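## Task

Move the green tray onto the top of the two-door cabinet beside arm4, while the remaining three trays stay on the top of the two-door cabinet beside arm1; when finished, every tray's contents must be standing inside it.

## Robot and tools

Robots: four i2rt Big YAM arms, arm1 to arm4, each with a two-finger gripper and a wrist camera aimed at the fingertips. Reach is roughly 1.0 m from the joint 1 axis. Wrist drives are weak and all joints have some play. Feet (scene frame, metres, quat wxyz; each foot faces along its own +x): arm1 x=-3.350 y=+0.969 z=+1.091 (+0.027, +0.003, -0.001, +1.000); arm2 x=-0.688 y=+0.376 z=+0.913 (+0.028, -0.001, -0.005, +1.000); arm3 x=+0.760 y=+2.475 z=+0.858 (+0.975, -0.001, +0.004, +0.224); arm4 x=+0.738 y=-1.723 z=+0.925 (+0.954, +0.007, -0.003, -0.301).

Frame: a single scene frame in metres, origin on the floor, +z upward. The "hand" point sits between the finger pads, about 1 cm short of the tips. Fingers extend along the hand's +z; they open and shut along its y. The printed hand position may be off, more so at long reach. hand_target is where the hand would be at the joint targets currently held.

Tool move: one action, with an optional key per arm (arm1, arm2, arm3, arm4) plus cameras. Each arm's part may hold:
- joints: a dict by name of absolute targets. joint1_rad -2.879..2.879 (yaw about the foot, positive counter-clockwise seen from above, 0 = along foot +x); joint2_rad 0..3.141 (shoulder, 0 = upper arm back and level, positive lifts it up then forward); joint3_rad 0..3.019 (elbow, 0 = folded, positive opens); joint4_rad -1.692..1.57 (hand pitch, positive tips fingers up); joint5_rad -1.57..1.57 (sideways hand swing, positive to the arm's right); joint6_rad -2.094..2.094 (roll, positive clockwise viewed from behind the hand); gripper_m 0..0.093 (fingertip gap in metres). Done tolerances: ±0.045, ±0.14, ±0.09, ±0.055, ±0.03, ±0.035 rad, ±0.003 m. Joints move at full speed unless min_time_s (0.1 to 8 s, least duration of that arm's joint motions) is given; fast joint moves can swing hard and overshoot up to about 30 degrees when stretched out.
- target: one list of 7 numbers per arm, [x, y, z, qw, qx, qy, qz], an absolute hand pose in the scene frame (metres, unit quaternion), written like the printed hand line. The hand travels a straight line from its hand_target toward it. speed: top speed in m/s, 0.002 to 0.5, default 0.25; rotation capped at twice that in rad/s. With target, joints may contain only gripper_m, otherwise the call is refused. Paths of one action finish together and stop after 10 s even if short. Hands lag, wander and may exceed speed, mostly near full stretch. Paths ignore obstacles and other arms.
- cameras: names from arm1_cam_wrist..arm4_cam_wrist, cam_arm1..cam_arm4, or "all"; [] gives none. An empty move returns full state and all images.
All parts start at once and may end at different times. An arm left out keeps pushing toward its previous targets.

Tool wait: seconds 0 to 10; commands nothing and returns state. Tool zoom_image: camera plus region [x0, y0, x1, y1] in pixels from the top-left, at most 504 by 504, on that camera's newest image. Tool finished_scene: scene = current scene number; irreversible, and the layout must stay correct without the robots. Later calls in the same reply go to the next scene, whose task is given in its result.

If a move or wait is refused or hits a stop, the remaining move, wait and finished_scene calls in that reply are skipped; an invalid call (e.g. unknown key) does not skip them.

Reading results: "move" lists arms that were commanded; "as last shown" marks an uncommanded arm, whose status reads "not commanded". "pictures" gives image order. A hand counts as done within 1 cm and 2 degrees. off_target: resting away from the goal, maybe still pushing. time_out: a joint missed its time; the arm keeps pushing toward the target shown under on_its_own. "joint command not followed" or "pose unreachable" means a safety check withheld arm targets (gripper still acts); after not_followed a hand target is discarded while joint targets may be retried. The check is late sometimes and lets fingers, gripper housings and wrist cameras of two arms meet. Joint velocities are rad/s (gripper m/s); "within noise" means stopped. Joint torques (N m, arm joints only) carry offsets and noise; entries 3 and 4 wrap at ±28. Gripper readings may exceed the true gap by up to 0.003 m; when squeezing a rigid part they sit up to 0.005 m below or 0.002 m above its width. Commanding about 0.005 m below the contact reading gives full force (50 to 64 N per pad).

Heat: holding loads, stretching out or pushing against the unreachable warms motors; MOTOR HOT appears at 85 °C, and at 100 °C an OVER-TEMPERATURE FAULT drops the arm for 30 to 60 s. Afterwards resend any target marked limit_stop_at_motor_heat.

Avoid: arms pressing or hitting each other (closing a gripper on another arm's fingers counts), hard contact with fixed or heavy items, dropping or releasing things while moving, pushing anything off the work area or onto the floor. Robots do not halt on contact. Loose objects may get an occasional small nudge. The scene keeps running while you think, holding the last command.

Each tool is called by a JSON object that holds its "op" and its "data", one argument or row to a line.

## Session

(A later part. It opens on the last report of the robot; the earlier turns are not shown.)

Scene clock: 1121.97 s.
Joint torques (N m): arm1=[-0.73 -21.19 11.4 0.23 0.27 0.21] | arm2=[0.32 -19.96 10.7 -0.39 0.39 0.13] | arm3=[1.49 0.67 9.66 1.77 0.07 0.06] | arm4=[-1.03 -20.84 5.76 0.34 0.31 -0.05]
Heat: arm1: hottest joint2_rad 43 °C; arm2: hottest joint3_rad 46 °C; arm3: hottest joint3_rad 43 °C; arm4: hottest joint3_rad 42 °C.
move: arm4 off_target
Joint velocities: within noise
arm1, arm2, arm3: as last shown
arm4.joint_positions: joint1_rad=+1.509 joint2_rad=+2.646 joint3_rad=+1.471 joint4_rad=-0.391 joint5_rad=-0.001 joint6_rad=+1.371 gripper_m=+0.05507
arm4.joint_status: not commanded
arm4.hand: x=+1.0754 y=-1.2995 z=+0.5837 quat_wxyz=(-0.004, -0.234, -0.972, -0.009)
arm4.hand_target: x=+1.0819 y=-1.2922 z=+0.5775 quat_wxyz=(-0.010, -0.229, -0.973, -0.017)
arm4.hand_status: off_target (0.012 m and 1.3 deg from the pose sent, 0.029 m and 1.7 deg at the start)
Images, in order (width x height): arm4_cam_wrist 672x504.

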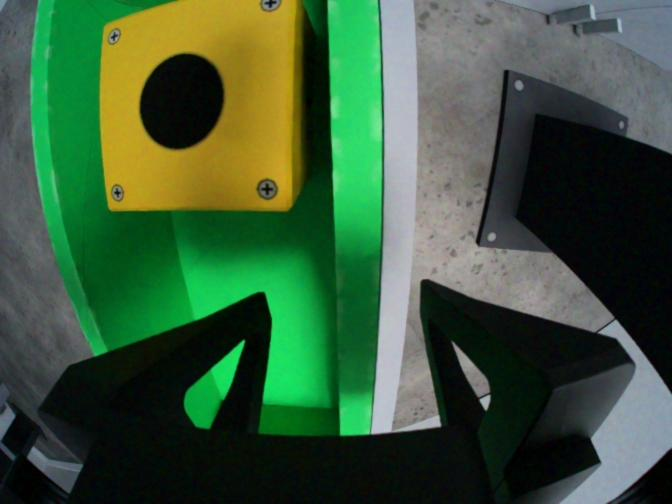

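{"op": "move", "data": {
  "arm4": {"target":[1.082,-1.292,0.565,-0.010,-0.229,-0.973,-0.017],"speed":0.1}
}}

{"op": "move", "data": {
  "arm4": {"joints":{"gripper_m":0.004}},
  "cameras": ["arm4_cam_wrist"]
}}

Scene clock: 1129.57 s.
Joint torques (N m): arm1=[-0.56 -20.89 11.4 0.23 0.26 0.23] | arm2=[0.38 -19.55 10.59 -0.14 0.34 0.16] | arm3=[1.44 0.73 9.68 1.76 0.07 0.06] | arm4=[-0.91 -20.37 6.01 0.29 0.3 -0.06]
Heat: arm1: hottest joint2_rad 43 °C; arm2: hottest joint3_rad 46 °C; arm3: hottest joint3_rad 43 °C; arm4: hottest joint3_rad 42 °C.
move: arm4 off_target
Joint velocities: within noise
arm1.joint_positions: joint1_rad=+1.610 joint2_rad=+2.070 joint3_rad=+1.752 joint4_rad=-1.246 joint5_rad=-0.009 joint6_rad=-1.543 gripper_m=+0.03991
arm1.joint_status: not commanded
arm1.hand: x=-3.3573 y=+0.3414 z=+1.1534 quat_wxyz=(+0.001, +0.021, +1.000, -0.003)
arm1.hand_target: x=-3.3599 y=+0.3352 z=+1.1500 quat_wxyz=(+0.000, +0.026, +1.000, +0.000)
arm1.hand_status: not commanded
arm2.joint_positions: joint1_rad=+0.998 joint2_rad=+1.993 joint3_rad=+1.725 joint4_rad=-1.278 joint5_rad=-0.008 joint6_rad=+1.524 gripper_m=+0.03990
arm2.joint_status: not commanded
arm2.hand: x=-1.0480 y=-0.1216 z=+1.0071 quat_wxyz=(+0.008, +0.958, -0.287, -0.001)
arm2.hand_target: x=-1.0567 y=-0.1295 z=+1.0200 quat_wxyz=(+0.020, +0.956, -0.292, -0.007)
arm2.hand_status: not commanded
arm3.joint_positions: joint1_rad=-0.464 joint2_rad=+0.621 joint3_rad=+1.351 joint4_rad=-1.179 joint5_rad=+0.120 joint6_rad=+0.657 gripper_m=+0.09396
arm3.joint_status: not commanded
arm3.hand: x=+1.0245 y=+2.4525 z=+1.4105 quat_wxyz=(-0.518, -0.307, -0.790, -0.118)
arm3.hand_target: x=+1.0215 y=+2.4526 z=+1.4253 quat_wxyz=(-0.530, -0.305, -0.781, -0.122)
arm3.hand_status: not commanded
arm4.joint_positions: joint1_rad=+1.509 joint2_rad=+2.673 joint3_rad=+1.489 joint4_rad=-0.382 joint5_rad=-0.001 joint6_rad=+1.371 gripper_m=+0.05507
arm4.joint_status: not commanded
arm4.hand: x=+1.0757 y=-1.2992 z=+0.5728 quat_wxyz=(-0.004, -0.234, -0.972, -0.010)
arm4.hand_target: x=+1.0819 y=-1.2923 z=+0.5654 quat_wxyz=(-0.010, -0.229, -0.973, -0.017)
arm4.hand_status: off_target (0.012 m and 1.2 deg from the pose sent, 0.021 m and 1.3 deg at the start)
pictures: none

Scene clock: 1130.40 s.
Joint torques (N m): arm1=[-0.67 -21.25 11.33 0.25 0.28 0.2] | arm2=[1.08 -19.31 10.92 -0.5 0.22 0.16] | arm3=[1.44 0.62 9.65 1.77 0.07 0.06] | arm4=[-1.14 -20.48 5.82 0.32 0.27 -0.03]
Heat: arm1: hottest joint2_rad 43 °C; arm2: hottest joint3_rad 46 °C; arm3: hottest joint3_rad 43 °C; arm4: hottest joint3_rad 41 °C.
move: arm4 off_target
Joint velocities: within noise
arm1, arm2, arm3: as last shown
arm4.joint_positions: joint1_rad=+1.508 joint2_rad=+2.675 joint3_rad=+1.490 joint4_rad=-0.380 joint5_rad=+0.000 joint6_rad=+1.369 gripper_m=+0.01107
arm4.joint_status: gripper_m off_target (ended at +0.01110, target +0.00400)
arm4.hand: x=+1.0761 y=-1.2998 z=+0.5716 quat_wxyz=(-0.004, -0.234, -0.972, -0.010)
arm4.hand_target: x=+1.0819 y=-1.2922 z=+0.5654 quat_wxyz=(-0.010, -0.229, -0.973, -0.017)
arm4.hand_status: not commanded
Images, in order (width x height): arm4_cam_wrist 672x504.

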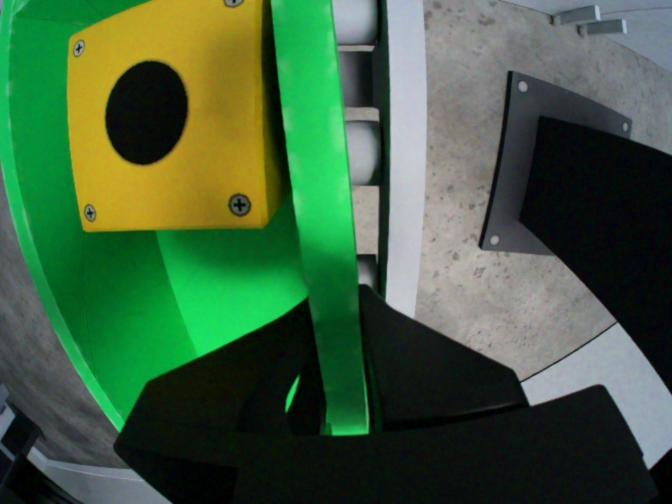

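{"op": "move", "data": {
  "arm4": {"target":[1.082,-1.292,0.68,-0.012,-0.229,-0.973,-0.02],"speed":0.12}
}}

{"op": "move", "data": {
  "arm4": {"target":[1.077,-1.292,1.05,-0.018,-0.229,-0.973,-0.025],"speed":0.25},
  "cameras": ["arm4_cam_wrist","cam_arm4"]
}}

Scene clock: 1141.67 s.
Joint torques (N m): arm1=[-0.67 -21.19 11.33 0.24 0.27 0.22] | arm2=[1.08 -18.55 10.88 -0.16 0.32 0.17] | arm3=[1.38 0.73 9.66 1.8 0.07 0.06] | arm4=[-0.91 -25.47 4.4 -0.43 0.31 -0.02]
Heat: arm1: hottest joint2_rad 43 °C; arm2: hottest joint3_rad 46 °C; arm3: hottest joint3_rad 43 °C; arm4: hottest joint3_rad 40 °C.
move: arm4 off_target
Joint velocities: within noise
arm1, arm2, arm3: as last shown
arm4.joint_positions: joint1_rad=+1.508 joint2_rad=+2.475 joint3_rad=+1.365 joint4_rad=-0.474 joint5_rad=+0.000 joint6_rad=+1.370 gripper_m=+0.01107
arm4.joint_status: not commanded
arm4.hand: x=+1.0704 y=-1.3070 z=+0.6542 quat_wxyz=(+0.000, -0.234, -0.972, -0.001)
arm4.hand_target: x=+1.0819 y=-1.2923 z=+0.6795 quat_wxyz=(-0.012, -0.229, -0.973, -0.020)
arm4.hand_status: off_target (0.032 m and 2.7 deg from the pose sent, 0.109 m and 1.6 deg at the start)
pictures: none

Scene clock: 1144.13 s.
Joint torques (N m): arm1=[-0.67 -21.25 11.36 0.28 0.26 0.23] | arm2=[0.26 -18.49 10.85 -0.1 0.37 0.12] | arm3=[1.38 0.67 9.68 1.8 0.07 0.06] | arm4=[-0.26 -21.01 14.5 -0.4 0.45 0.08]
Heat: arm1: hottest joint2_rad 43 °C; arm2: hottest joint3_rad 46 °C; arm3: hottest joint3_rad 43 °C; arm4: hottest joint3_rad 41 °C.
move: arm4 off_target
Joint velocities: within noise
arm1, arm2, arm3: as last shown
arm4.joint_positions: joint1_rad=+1.510 joint2_rad=+1.825 joint3_rad=+1.393 joint4_rad=-1.200 joint5_rad=+0.002 joint6_rad=+1.370 gripper_m=+0.01107
arm4.joint_status: not commanded
arm4.hand: x=+1.0582 y=-1.3212 z=+1.0054 quat_wxyz=(+0.008, -0.233, -0.972, +0.021)
arm4.hand_target: x=+1.0747 y=-1.2949 z=+1.0509 quat_wxyz=(-0.018, -0.229, -0.973, -0.026)
arm4.hand_status: off_target (0.057 m and 6.1 deg from the pose sent, 0.396 m and 3.5 deg at the start; pose on its path clipped on 10 of 74 steps)
Images, in order (width x height): arm4_cam_wrist 672x504, cam_arm4 896x504.

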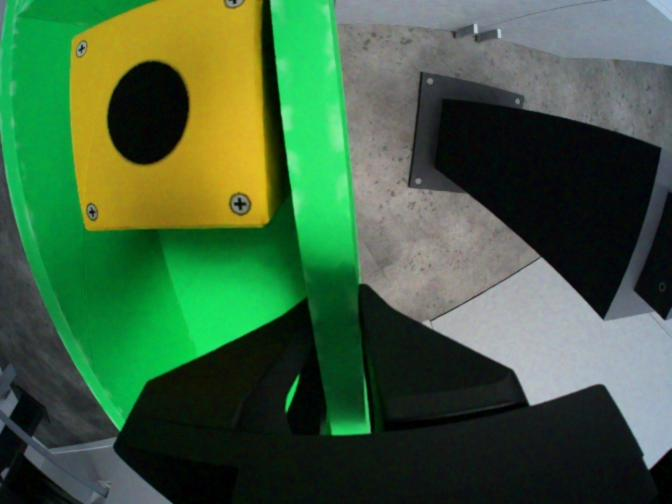

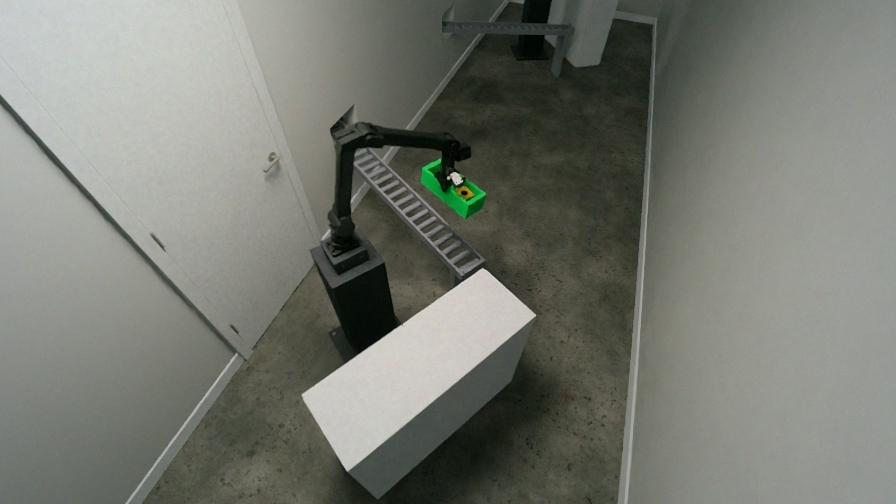

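{"op": "move", "data": {
  "arm4": {"joints":{"joint1_rad":0.119,"joint6_rad":1.53},"min_time_s":3},
  "cameras": ["arm4_cam_wrist","cam_arm4"]
}}

{"op": "zoom_image", "data": {
  "camera": "cam_arm4",
  "region": [290, 200, 560, 450]
}}

Scene clock: 1158.20 s.
Joint torques (N m): arm1=[-0.5 -21.13 11.3 0.24 0.27 0.22] | arm2=[0.38 -20.19 10.71 -0.39 0.3 0.13] | arm3=[1.38 0.73 9.68 1.76 0.07 0.06] | arm4=[-0.15 -21.36 14.3 -0.51 0.26 0.11]
Heat: arm1: hottest joint2_rad 43 °C; arm2: hottest joint3_rad 46 °C; arm3: hottest joint3_rad 43 °C; arm4: hottest joint3_rad 51 °C.
move: arm4 done
Joint velocities: within noise
arm1, arm2, arm3: as last shown
arm4.joint_positions: joint1_rad=+0.111 joint2_rad=+1.825 joint3_rad=+1.393 joint4_rad=-1.200 joint5_rad=+0.007 joint6_rad=+1.523 gripper_m=+0.01107
arm4.joint_status: all done
arm4.hand: x=+1.1883 y=-1.9712 z=+0.9990 quat_wxyz=(+0.027, -0.847, -0.531, +0.011)
arm4.hand_target: x=+1.2173 y=-1.9837 z=+1.0442 quat_wxyz=(-0.020, -0.847, -0.531, -0.014)
arm4.hand_status: not commanded
Images, in order (width x height): arm4_cam_wrist 672x504, cam_arm4 896x504.

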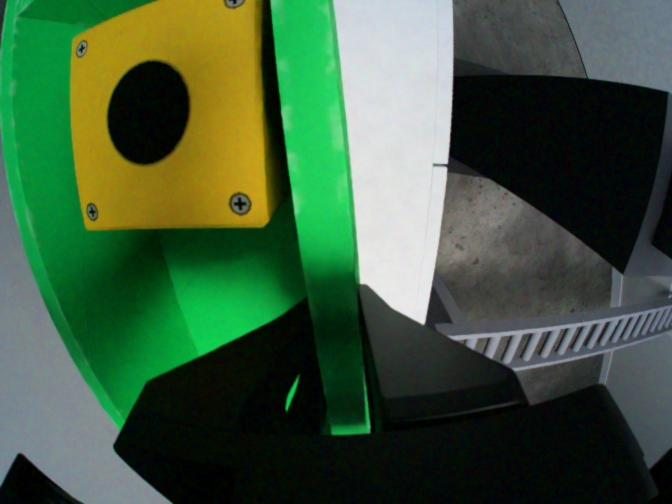

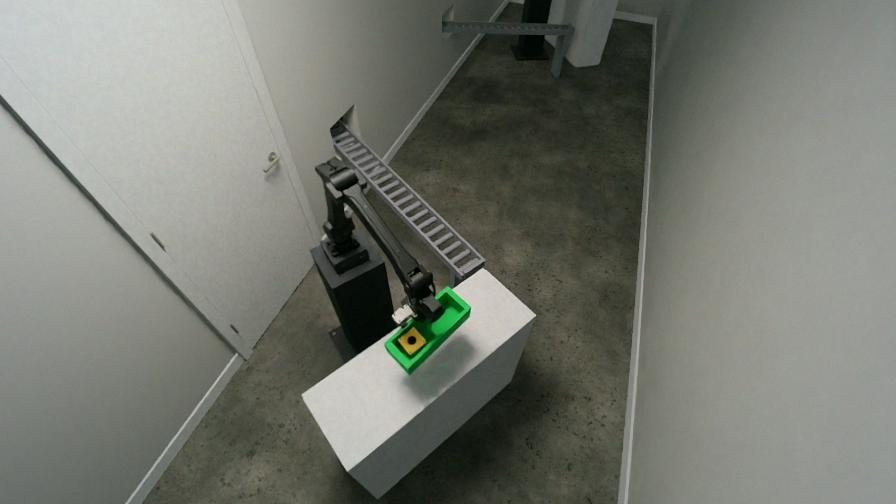

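Scaled by 1.867 from the camera's image (finer frame: 1280x720).

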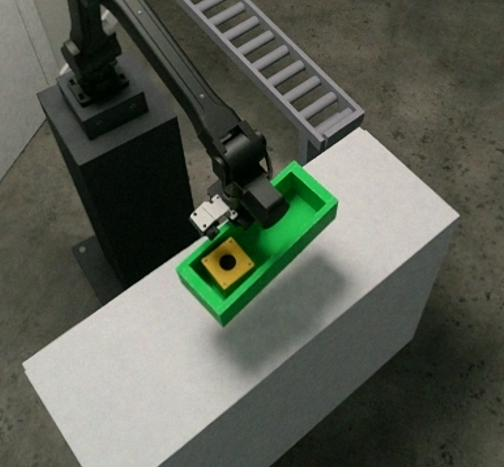

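{"op": "move", "data": {
  "arm4": {"target":[1.210,-1.982,0.915,-0.040,-0.846,-0.531,-0.022],"speed":0.2},
  "cameras": ["cam_arm4","arm4_cam_wrist"]
}}

{"op": "zoom_image", "data": {
  "camera": "cam_arm4",
  "region": [340, 240, 540, 400]
}}

Scene clock: 1178.23 s.
Joint torques (N m): arm1=[-0.62 -21.13 11.32 0.18 0.26 0.22] | arm2=[0.32 -19.02 10.67 -0.21 0.36 0.13] | arm3=[1.38 0.79 9.68 1.8 0.07 0.07] | arm4=[-0.62 -22.3 8.54 0.57 0.5 0.03]
Heat: arm1: hottest joint2_rad 43 °C; arm2: hottest joint3_rad 46 °C; arm3: hottest joint3_rad 43 °C; arm4: hottest joint3_rad 57 °C.
move: arm4 off_target
Joint velocities: within noise
arm1, arm2, arm3: as last shown
arm4.joint_positions: joint1_rad=+0.111 joint2_rad=+1.946 joint3_rad=+1.240 joint4_rad=-0.857 joint5_rad=+0.007 joint6_rad=+1.523 gripper_m=+0.01107
arm4.joint_status: not commanded
arm4.hand: x=+1.1911 y=-1.9709 z=+0.8890 quat_wxyz=(-0.003, -0.847, -0.531, -0.006)
arm4.hand_target: x=+1.2093 y=-1.9815 z=+0.9156 quat_wxyz=(-0.040, -0.846, -0.531, -0.022)
arm4.hand_status: off_target (0.034 m and 4.6 deg from the pose sent, 0.087 m and 8.6 deg at the start)
pictures: arm4_cam_wrist, cam_arm4
Images, in order (width x height): arm4_cam_wrist 672x504, cam_arm4 896x504.

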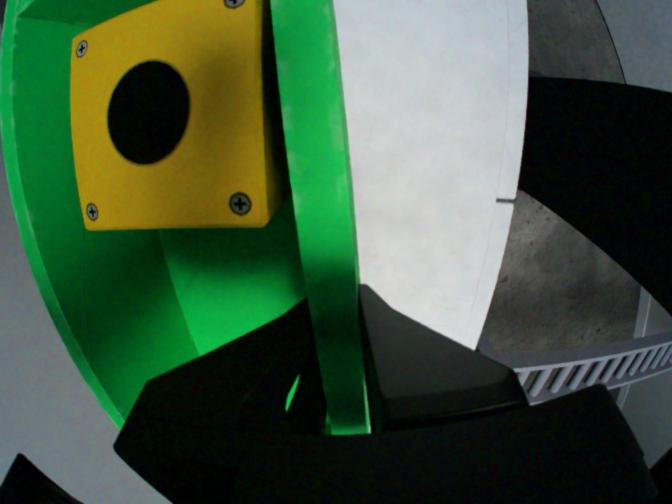

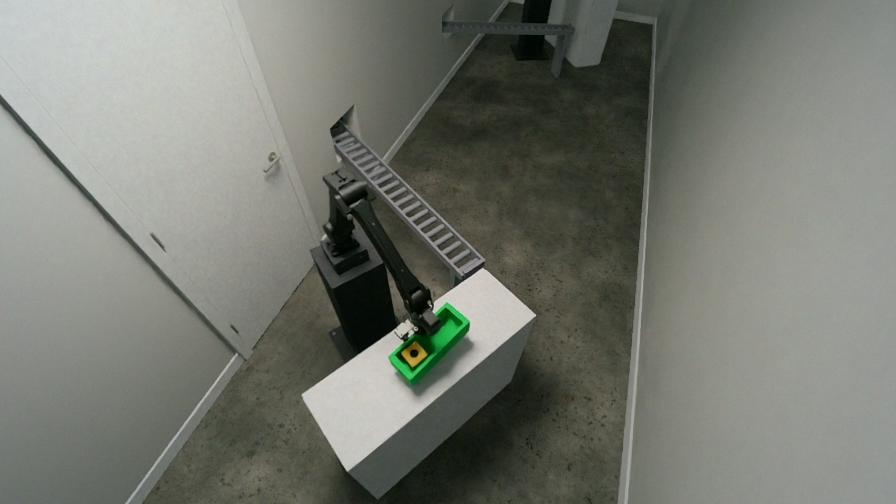

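Scaled by 2.520 from the camera's image (finer frame: 1280x720).

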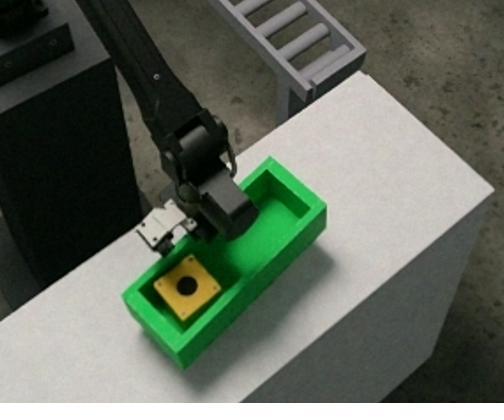

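{"op": "move", "data": {
  "arm4": {"target":[1.210,-1.982,0.888,-0.034,-0.846,-0.531,-0.020],"speed":0.08}
}}

{"op": "move", "data": {
  "arm4": {"target":[1.210,-1.982,0.868,-0.034,-0.846,-0.531,-0.020],"speed":0.06},
  "cameras": ["cam_arm4"]
}}

{"op": "zoom_image", "data": {
  "camera": "cam_arm4",
  "region": [380, 290, 480, 390]
}}

Scene clock: 1187.53 s.
Joint torques (N m): arm1=[-0.5 -21.13 11.33 0.25 0.27 0.23] | arm2=[1.14 -19.37 10.86 -0.17 0.27 0.16] | arm3=[1.44 0.73 9.66 1.8 0.08 0.06] | arm4=[-0.67 -21.01 7.9 0.66 0.37 0.05]
Heat: arm1: hottest joint2_rad 43 °C; arm2: hottest joint3_rad 46 °C; arm3: hottest joint3_rad 43 °C; arm4: hottest joint3_rad 54 °C.
move: arm4 off_target
Joint velocities: within noise
arm1, arm2, arm3: as last shown
arm4.joint_positions: joint1_rad=+0.111 joint2_rad=+1.979 joint3_rad=+1.240 joint4_rad=-0.814 joint5_rad=+0.007 joint6_rad=+1.523 gripper_m=+0.01107
arm4.joint_status: not commanded
arm4.hand: x=+1.1957 y=-1.9731 z=+0.8728 quat_wxyz=(-0.007, -0.847, -0.531, -0.009)
arm4.hand_target: x=+1.2097 y=-1.9818 z=+0.8884 quat_wxyz=(-0.034, -0.846, -0.531, -0.020)
arm4.hand_status: off_target (0.023 m and 3.3 deg from the pose sent, 0.022 m and 3.9 deg at the start)
pictures: none

Scene clock: 1188.63 s.
Joint torques (N m): arm1=[-0.38 -21.01 11.4 0.2 0.26 0.23] | arm2=[0.44 -18.96 10.86 -0.03 0.32 0.14] | arm3=[1.44 0.73 9.66 1.78 0.07 0.06] | arm4=[-1.03 -20.89 7.42 0.73 0.38 0.04]
Heat: arm1: hottest joint2_rad 43 °C; arm2: hottest joint3_rad 46 °C; arm3: hottest joint3_rad 43 °C; arm4: hottest joint3_rad 54 °C.
move: arm4 off_target
Joint velocities: within noise
arm1, arm2, arm3: as last shown
arm4.joint_positions: joint1_rad=+0.111 joint2_rad=+2.011 joint3_rad=+1.235 joint4_rad=-0.771 joint5_rad=+0.007 joint6_rad=+1.523 gripper_m=+0.01107
arm4.joint_status: not commanded
arm4.hand: x=+1.1970 y=-1.9735 z=+0.8550 quat_wxyz=(-0.009, -0.847, -0.531, -0.010)
arm4.hand_target: x=+1.2097 y=-1.9818 z=+0.8683 quat_wxyz=(-0.034, -0.846, -0.531, -0.020)
arm4.hand_status: off_target (0.020 m and 3.1 deg from the pose sent, 0.018 m and 3.3 deg at the start)
Images, in order (width x height): cam_arm4 896x504.

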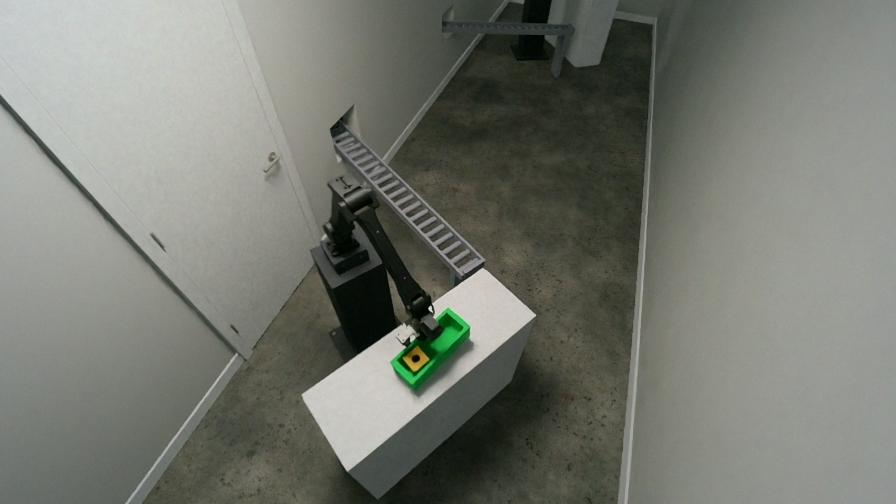

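Scaled by 5.040 from the camera's image (finer frame: 1280x720).

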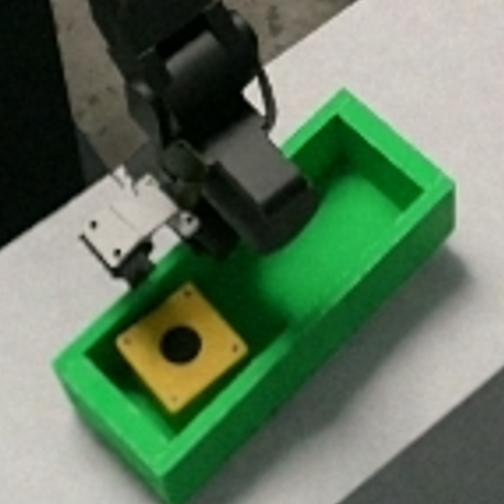

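{"op": "move", "data": {
  "arm4": {"target":[1.210,-1.982,0.850,-0.032,-0.846,-0.531,-0.020],"speed":0.06}
}}

{"op": "move", "data": {
  "arm4": {"target":[1.210,-1.982,0.838,-0.030,-0.846,-0.531,-0.020],"speed":0.05},
  "cameras": ["cam_arm4"]
}}

{"op": "zoom_image", "data": {
  "camera": "cam_arm4",
  "region": [380, 290, 480, 390]
}}

Scene clock: 1200.80 s.
Joint torques (N m): arm1=[-0.44 -21.07 11.32 0.25 0.26 0.22] | arm2=[1.2 -19.55 10.82 0.12 0.32 0.18] | arm3=[1.38 0.62 9.68 1.81 0.07 0.06] | arm4=[-0.73 -19.84 7.09 0.73 0.19 0.02]
Heat: arm1: hottest joint2_rad 43 °C; arm2: hottest joint3_rad 46 °C; arm3: hottest joint3_rad 43 °C; arm4: hottest joint3_rad 51 °C.
move: arm4 off_target
Joint velocities: within noise
arm1.joint_positions: joint1_rad=+1.610 joint2_rad=+2.070 joint3_rad=+1.752 joint4_rad=-1.246 joint5_rad=-0.009 joint6_rad=-1.543 gripper_m=+0.03991
arm1.joint_status: not commanded
arm1.hand: x=-3.3573 y=+0.3414 z=+1.1534 quat_wxyz=(+0.001, +0.021, +1.000, -0.003)
arm1.hand_target: x=-3.3599 y=+0.3352 z=+1.1500 quat_wxyz=(+0.000, +0.026, +1.000, +0.000)
arm1.hand_status: not commanded
arm2.joint_positions: joint1_rad=+0.998 joint2_rad=+1.993 joint3_rad=+1.725 joint4_rad=-1.278 joint5_rad=-0.008 joint6_rad=+1.524 gripper_m=+0.03990
arm2.joint_status: not commanded
arm2.hand: x=-1.0480 y=-0.1216 z=+1.0071 quat_wxyz=(+0.008, +0.958, -0.287, -0.001)
arm2.hand_target: x=-1.0567 y=-0.1295 z=+1.0200 quat_wxyz=(+0.020, +0.956, -0.292, -0.007)
arm2.hand_status: not commanded
arm3.joint_positions: joint1_rad=-0.464 joint2_rad=+0.621 joint3_rad=+1.351 joint4_rad=-1.179 joint5_rad=+0.120 joint6_rad=+0.657 gripper_m=+0.09396
arm3.joint_status: not commanded
arm3.hand: x=+1.0245 y=+2.4525 z=+1.4105 quat_wxyz=(-0.518, -0.307, -0.790, -0.118)
arm3.hand_target: x=+1.0215 y=+2.4526 z=+1.4253 quat_wxyz=(-0.530, -0.305, -0.781, -0.122)
arm3.hand_status: not commanded
arm4.joint_positions: joint1_rad=+0.111 joint2_rad=+2.031 joint3_rad=+1.235 joint4_rad=-0.738 joint5_rad=+0.010 joint6_rad=+1.523 gripper_m=+0.01107
arm4.joint_status: not commanded
arm4.hand: x=+1.2005 y=-1.9758 z=+0.8453 quat_wxyz=(-0.016, -0.847, -0.531, -0.012)
arm4.hand_target: x=+1.2099 y=-1.9819 z=+0.8502 quat_wxyz=(-0.032, -0.846, -0.531, -0.020)
arm4.hand_status: off_target (0.012 m and 2.1 deg from the pose sent, 0.016 m and 2.9 deg at the start)
pictures: none

Scene clock: 1201.77 s.
Joint torques (N m): arm1=[-0.5 -21.25 11.34 0.17 0.27 0.22] | arm2=[0.32 -19.72 10.63 -0.23 0.32 0.15] | arm3=[1.38 0.67 9.69 1.8 0.07 0.06] | arm4=[-1.14 -18.43 7.17 0.96 -0.05 0.01]
Heat: arm1: hottest joint2_rad 43 °C; arm2: hottest joint3_rad 46 °C; arm3: hottest joint3_rad 43 °C; arm4: hottest joint3_rad 51 °C.
move: arm4 done
Joint velocities: within noise
arm1, arm2, arm3: as last shown
arm4.joint_positions: joint1_rad=+0.111 joint2_rad=+2.035 joint3_rad=+1.235 joint4_rad=-0.723 joint5_rad=+0.015 joint6_rad=+1.523 gripper_m=+0.01107
arm4.joint_status: not commanded
arm4.hand: x=+1.2026 y=-1.9779 z=+0.8435 quat_wxyz=(-0.022, -0.847, -0.531, -0.012)
arm4.hand_target: x=+1.2098 y=-1.9819 z=+0.8382 quat_wxyz=(-0.030, -0.846, -0.531, -0.020)
arm4.hand_status: done (0.010 m and 1.3 deg from the pose sent, 0.014 m and 1.9 deg at the start)
Images, in order (width x height): cam_arm4 896x504.

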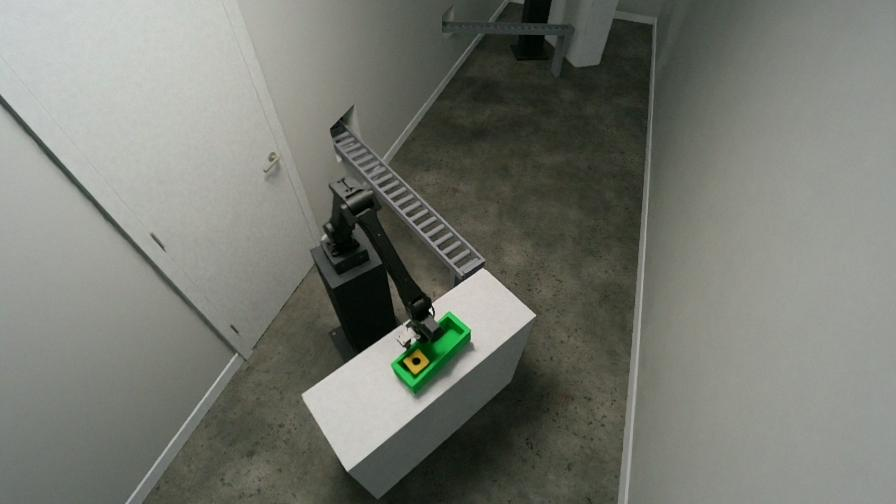

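Scaled by 5.040 from the camera's image (finer frame: 1280x720).

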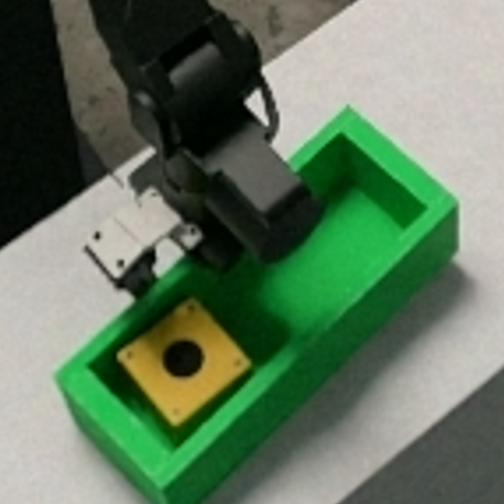

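{"op": "move", "data": {
  "arm4": {"target":[1.210,-1.982,0.830,-0.025,-0.846,-0.531,-0.018],"speed":0.05}
}}

{"op": "move", "data": {
  "arm4": {"joints":{"gripper_m":0.035}},
  "cameras": ["arm4_cam_wrist"]
}}

{"op": "move", "data": {
  "arm4": {"target":[1.20,-1.976,1.02,-0.01,-0.846,-0.531,-0.01],"speed":0.25},
  "cameras": ["arm4_cam_wrist","cam_arm4"]
}}

{"op": "zoom_image", "data": {
  "camera": "cam_arm4",
  "region": [340, 240, 540, 400]
}}

Scene clock: 1217.03 s.
Joint torques (N m): arm1=[-0.5 -21.3 11.34 0.27 0.27 0.21] | arm2=[0.09 -19.96 10.36 -0.17 0.37 0.13] | arm3=[1.44 0.79 9.65 1.8 0.07 0.06] | arm4=[-1.03 -18.14 7.64 0.73 -0.15 0.01]
Heat: arm1: hottest joint2_rad 43 °C; arm2: hottest joint3_rad 46 °C; arm3: hottest joint3_rad 43 °C; arm4: hottest joint3_rad 48 °C.
move: arm4 off_target
Joint velocities: within noise
arm1, arm2, arm3: as last shown
arm4.joint_positions: joint1_rad=+0.111 joint2_rad=+2.050 joint3_rad=+1.235 joint4_rad=-0.714 joint5_rad=+0.016 joint6_rad=+1.523 gripper_m=+0.01107
arm4.joint_status: not commanded
arm4.hand: x=+1.2019 y=-1.9775 z=+0.8361 quat_wxyz=(-0.020, -0.847, -0.531, -0.011)
arm4.hand_target: x=+1.2098 y=-1.9819 z=+0.8302 quat_wxyz=(-0.025, -0.847, -0.531, -0.018)
arm4.hand_status: off_target (0.011 m and 1.0 deg from the pose sent, 0.016 m and 0.8 deg at the start)
pictures: none

Scene clock: 1217.63 s.
Joint torques (N m): arm1=[-0.79 -21.19 11.29 0.21 0.28 0.21] | arm2=[0.97 -19.08 10.99 -0.29 0.29 0.13] | arm3=[1.38 0.79 9.66 1.8 0.07 0.05] | arm4=[-1.32 -18.08 7.65 0.46 -0.02 -0.01]
Heat: arm1: hottest joint2_rad 43 °C; arm2: hottest joint3_rad 46 °C; arm3: hottest joint3_rad 43 °C; arm4: hottest joint3_rad 48 °C.
move: arm4 done
Joint velocities: within noise
arm1, arm2, arm3: as last shown
arm4.joint_positions: joint1_rad=+0.110 joint2_rad=+2.051 joint3_rad=+1.235 joint4_rad=-0.706 joint5_rad=+0.012 joint6_rad=+1.523 gripper_m=+0.03488
arm4.joint_status: all done
arm4.hand: x=+1.2035 y=-1.9784 z=+0.8358 quat_wxyz=(-0.022, -0.848, -0.530, -0.014)
arm4.hand_target: x=+1.2097 y=-1.9818 z=+0.8302 quat_wxyz=(-0.025, -0.847, -0.531, -0.018)
arm4.hand_status: not commanded
Images, in order (width x height): arm4_cam_wrist 672x504.

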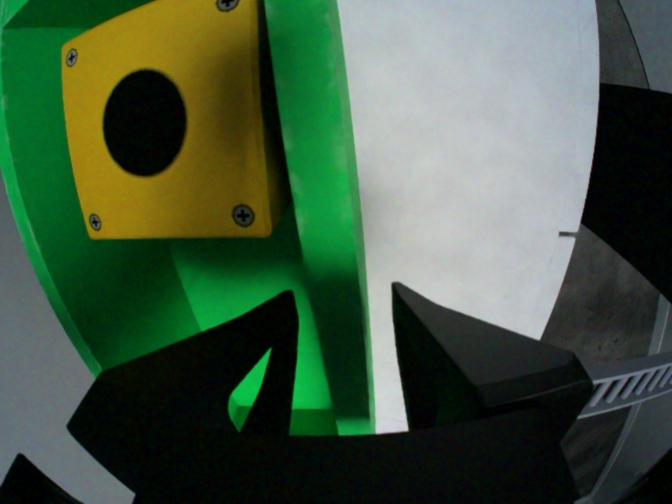

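Scene clock: 1219.23 s.
Joint torques (N m): arm1=[-0.67 -21.25 11.37 0.21 0.27 0.22] | arm2=[1.03 -19.96 10.7 0.06 0.37 0.12] | arm3=[1.38 0.67 9.66 1.81 0.07 0.07] | arm4=[-0.5 -17.32 11.79 -0.68 -0.05 0.06]
Heat: arm1: hottest joint2_rad 43 °C; arm2: hottest joint3_rad 46 °C; arm3: hottest joint3_rad 43 °C; arm4: hottest joint3_rad 48 °C.
move: arm4 off_target
Joint velocities: within noise
arm1, arm2, arm3: as last shown
arm4.joint_positions: joint1_rad=+0.110 joint2_rad=+1.775 joint3_rad=+1.343 joint4_rad=-1.144 joint5_rad=+0.012 joint6_rad=+1.523 gripper_m=+0.03497
arm4.joint_status: not commanded
arm4.hand: x=+1.1842 y=-1.9708 z=+1.0065 quat_wxyz=(+0.001, -0.848, -0.531, -0.001)
arm4.hand_target: x=+1.1994 y=-1.9757 z=+1.0200 quat_wxyz=(-0.010, -0.847, -0.532, -0.010)
arm4.hand_status: off_target (0.021 m and 1.7 deg from the pose sent, 0.184 m and 1.5 deg at the start)
Images, in order (width x height): arm4_cam_wrist 672x504, cam_arm4 896x504.

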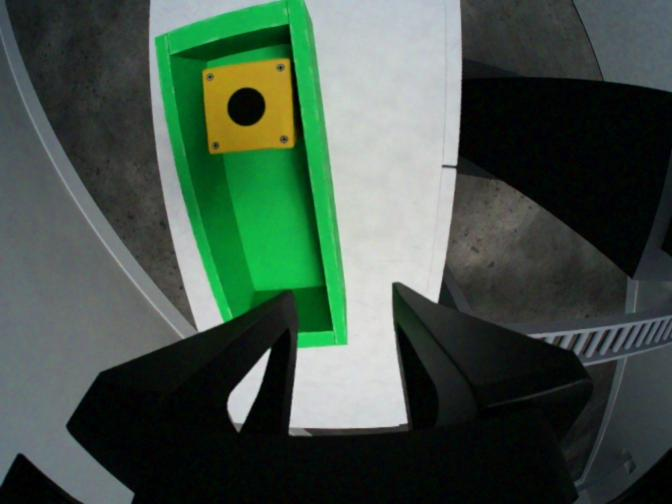

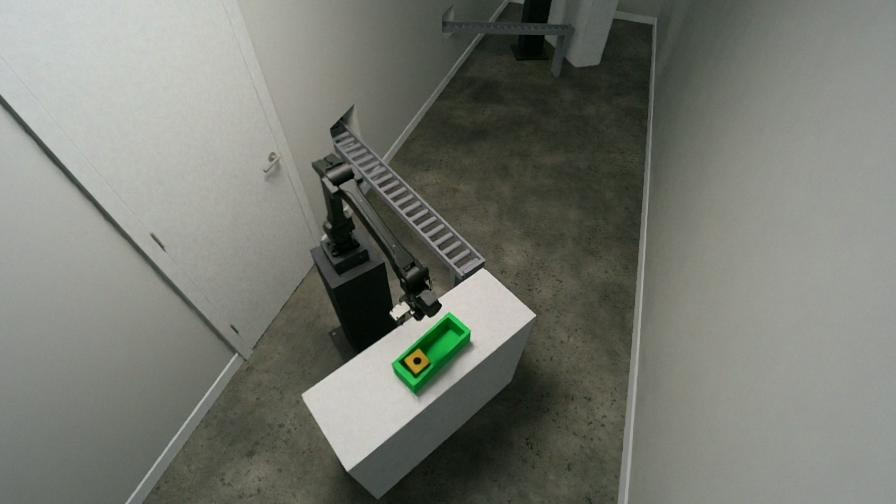

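Scaled by 2.520 from the camera's image (finer frame: 1280x720).

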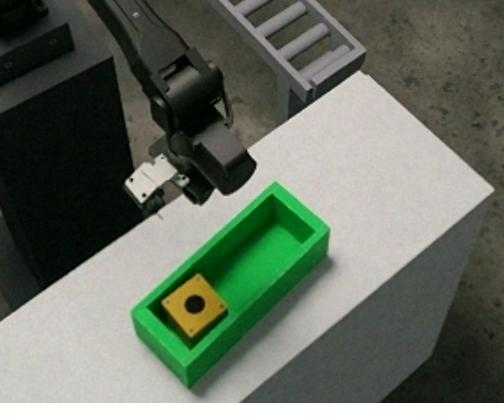

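{"op": "finished_scene", "data": {
  "scene": 1
}}

The scene is finished: the task was done.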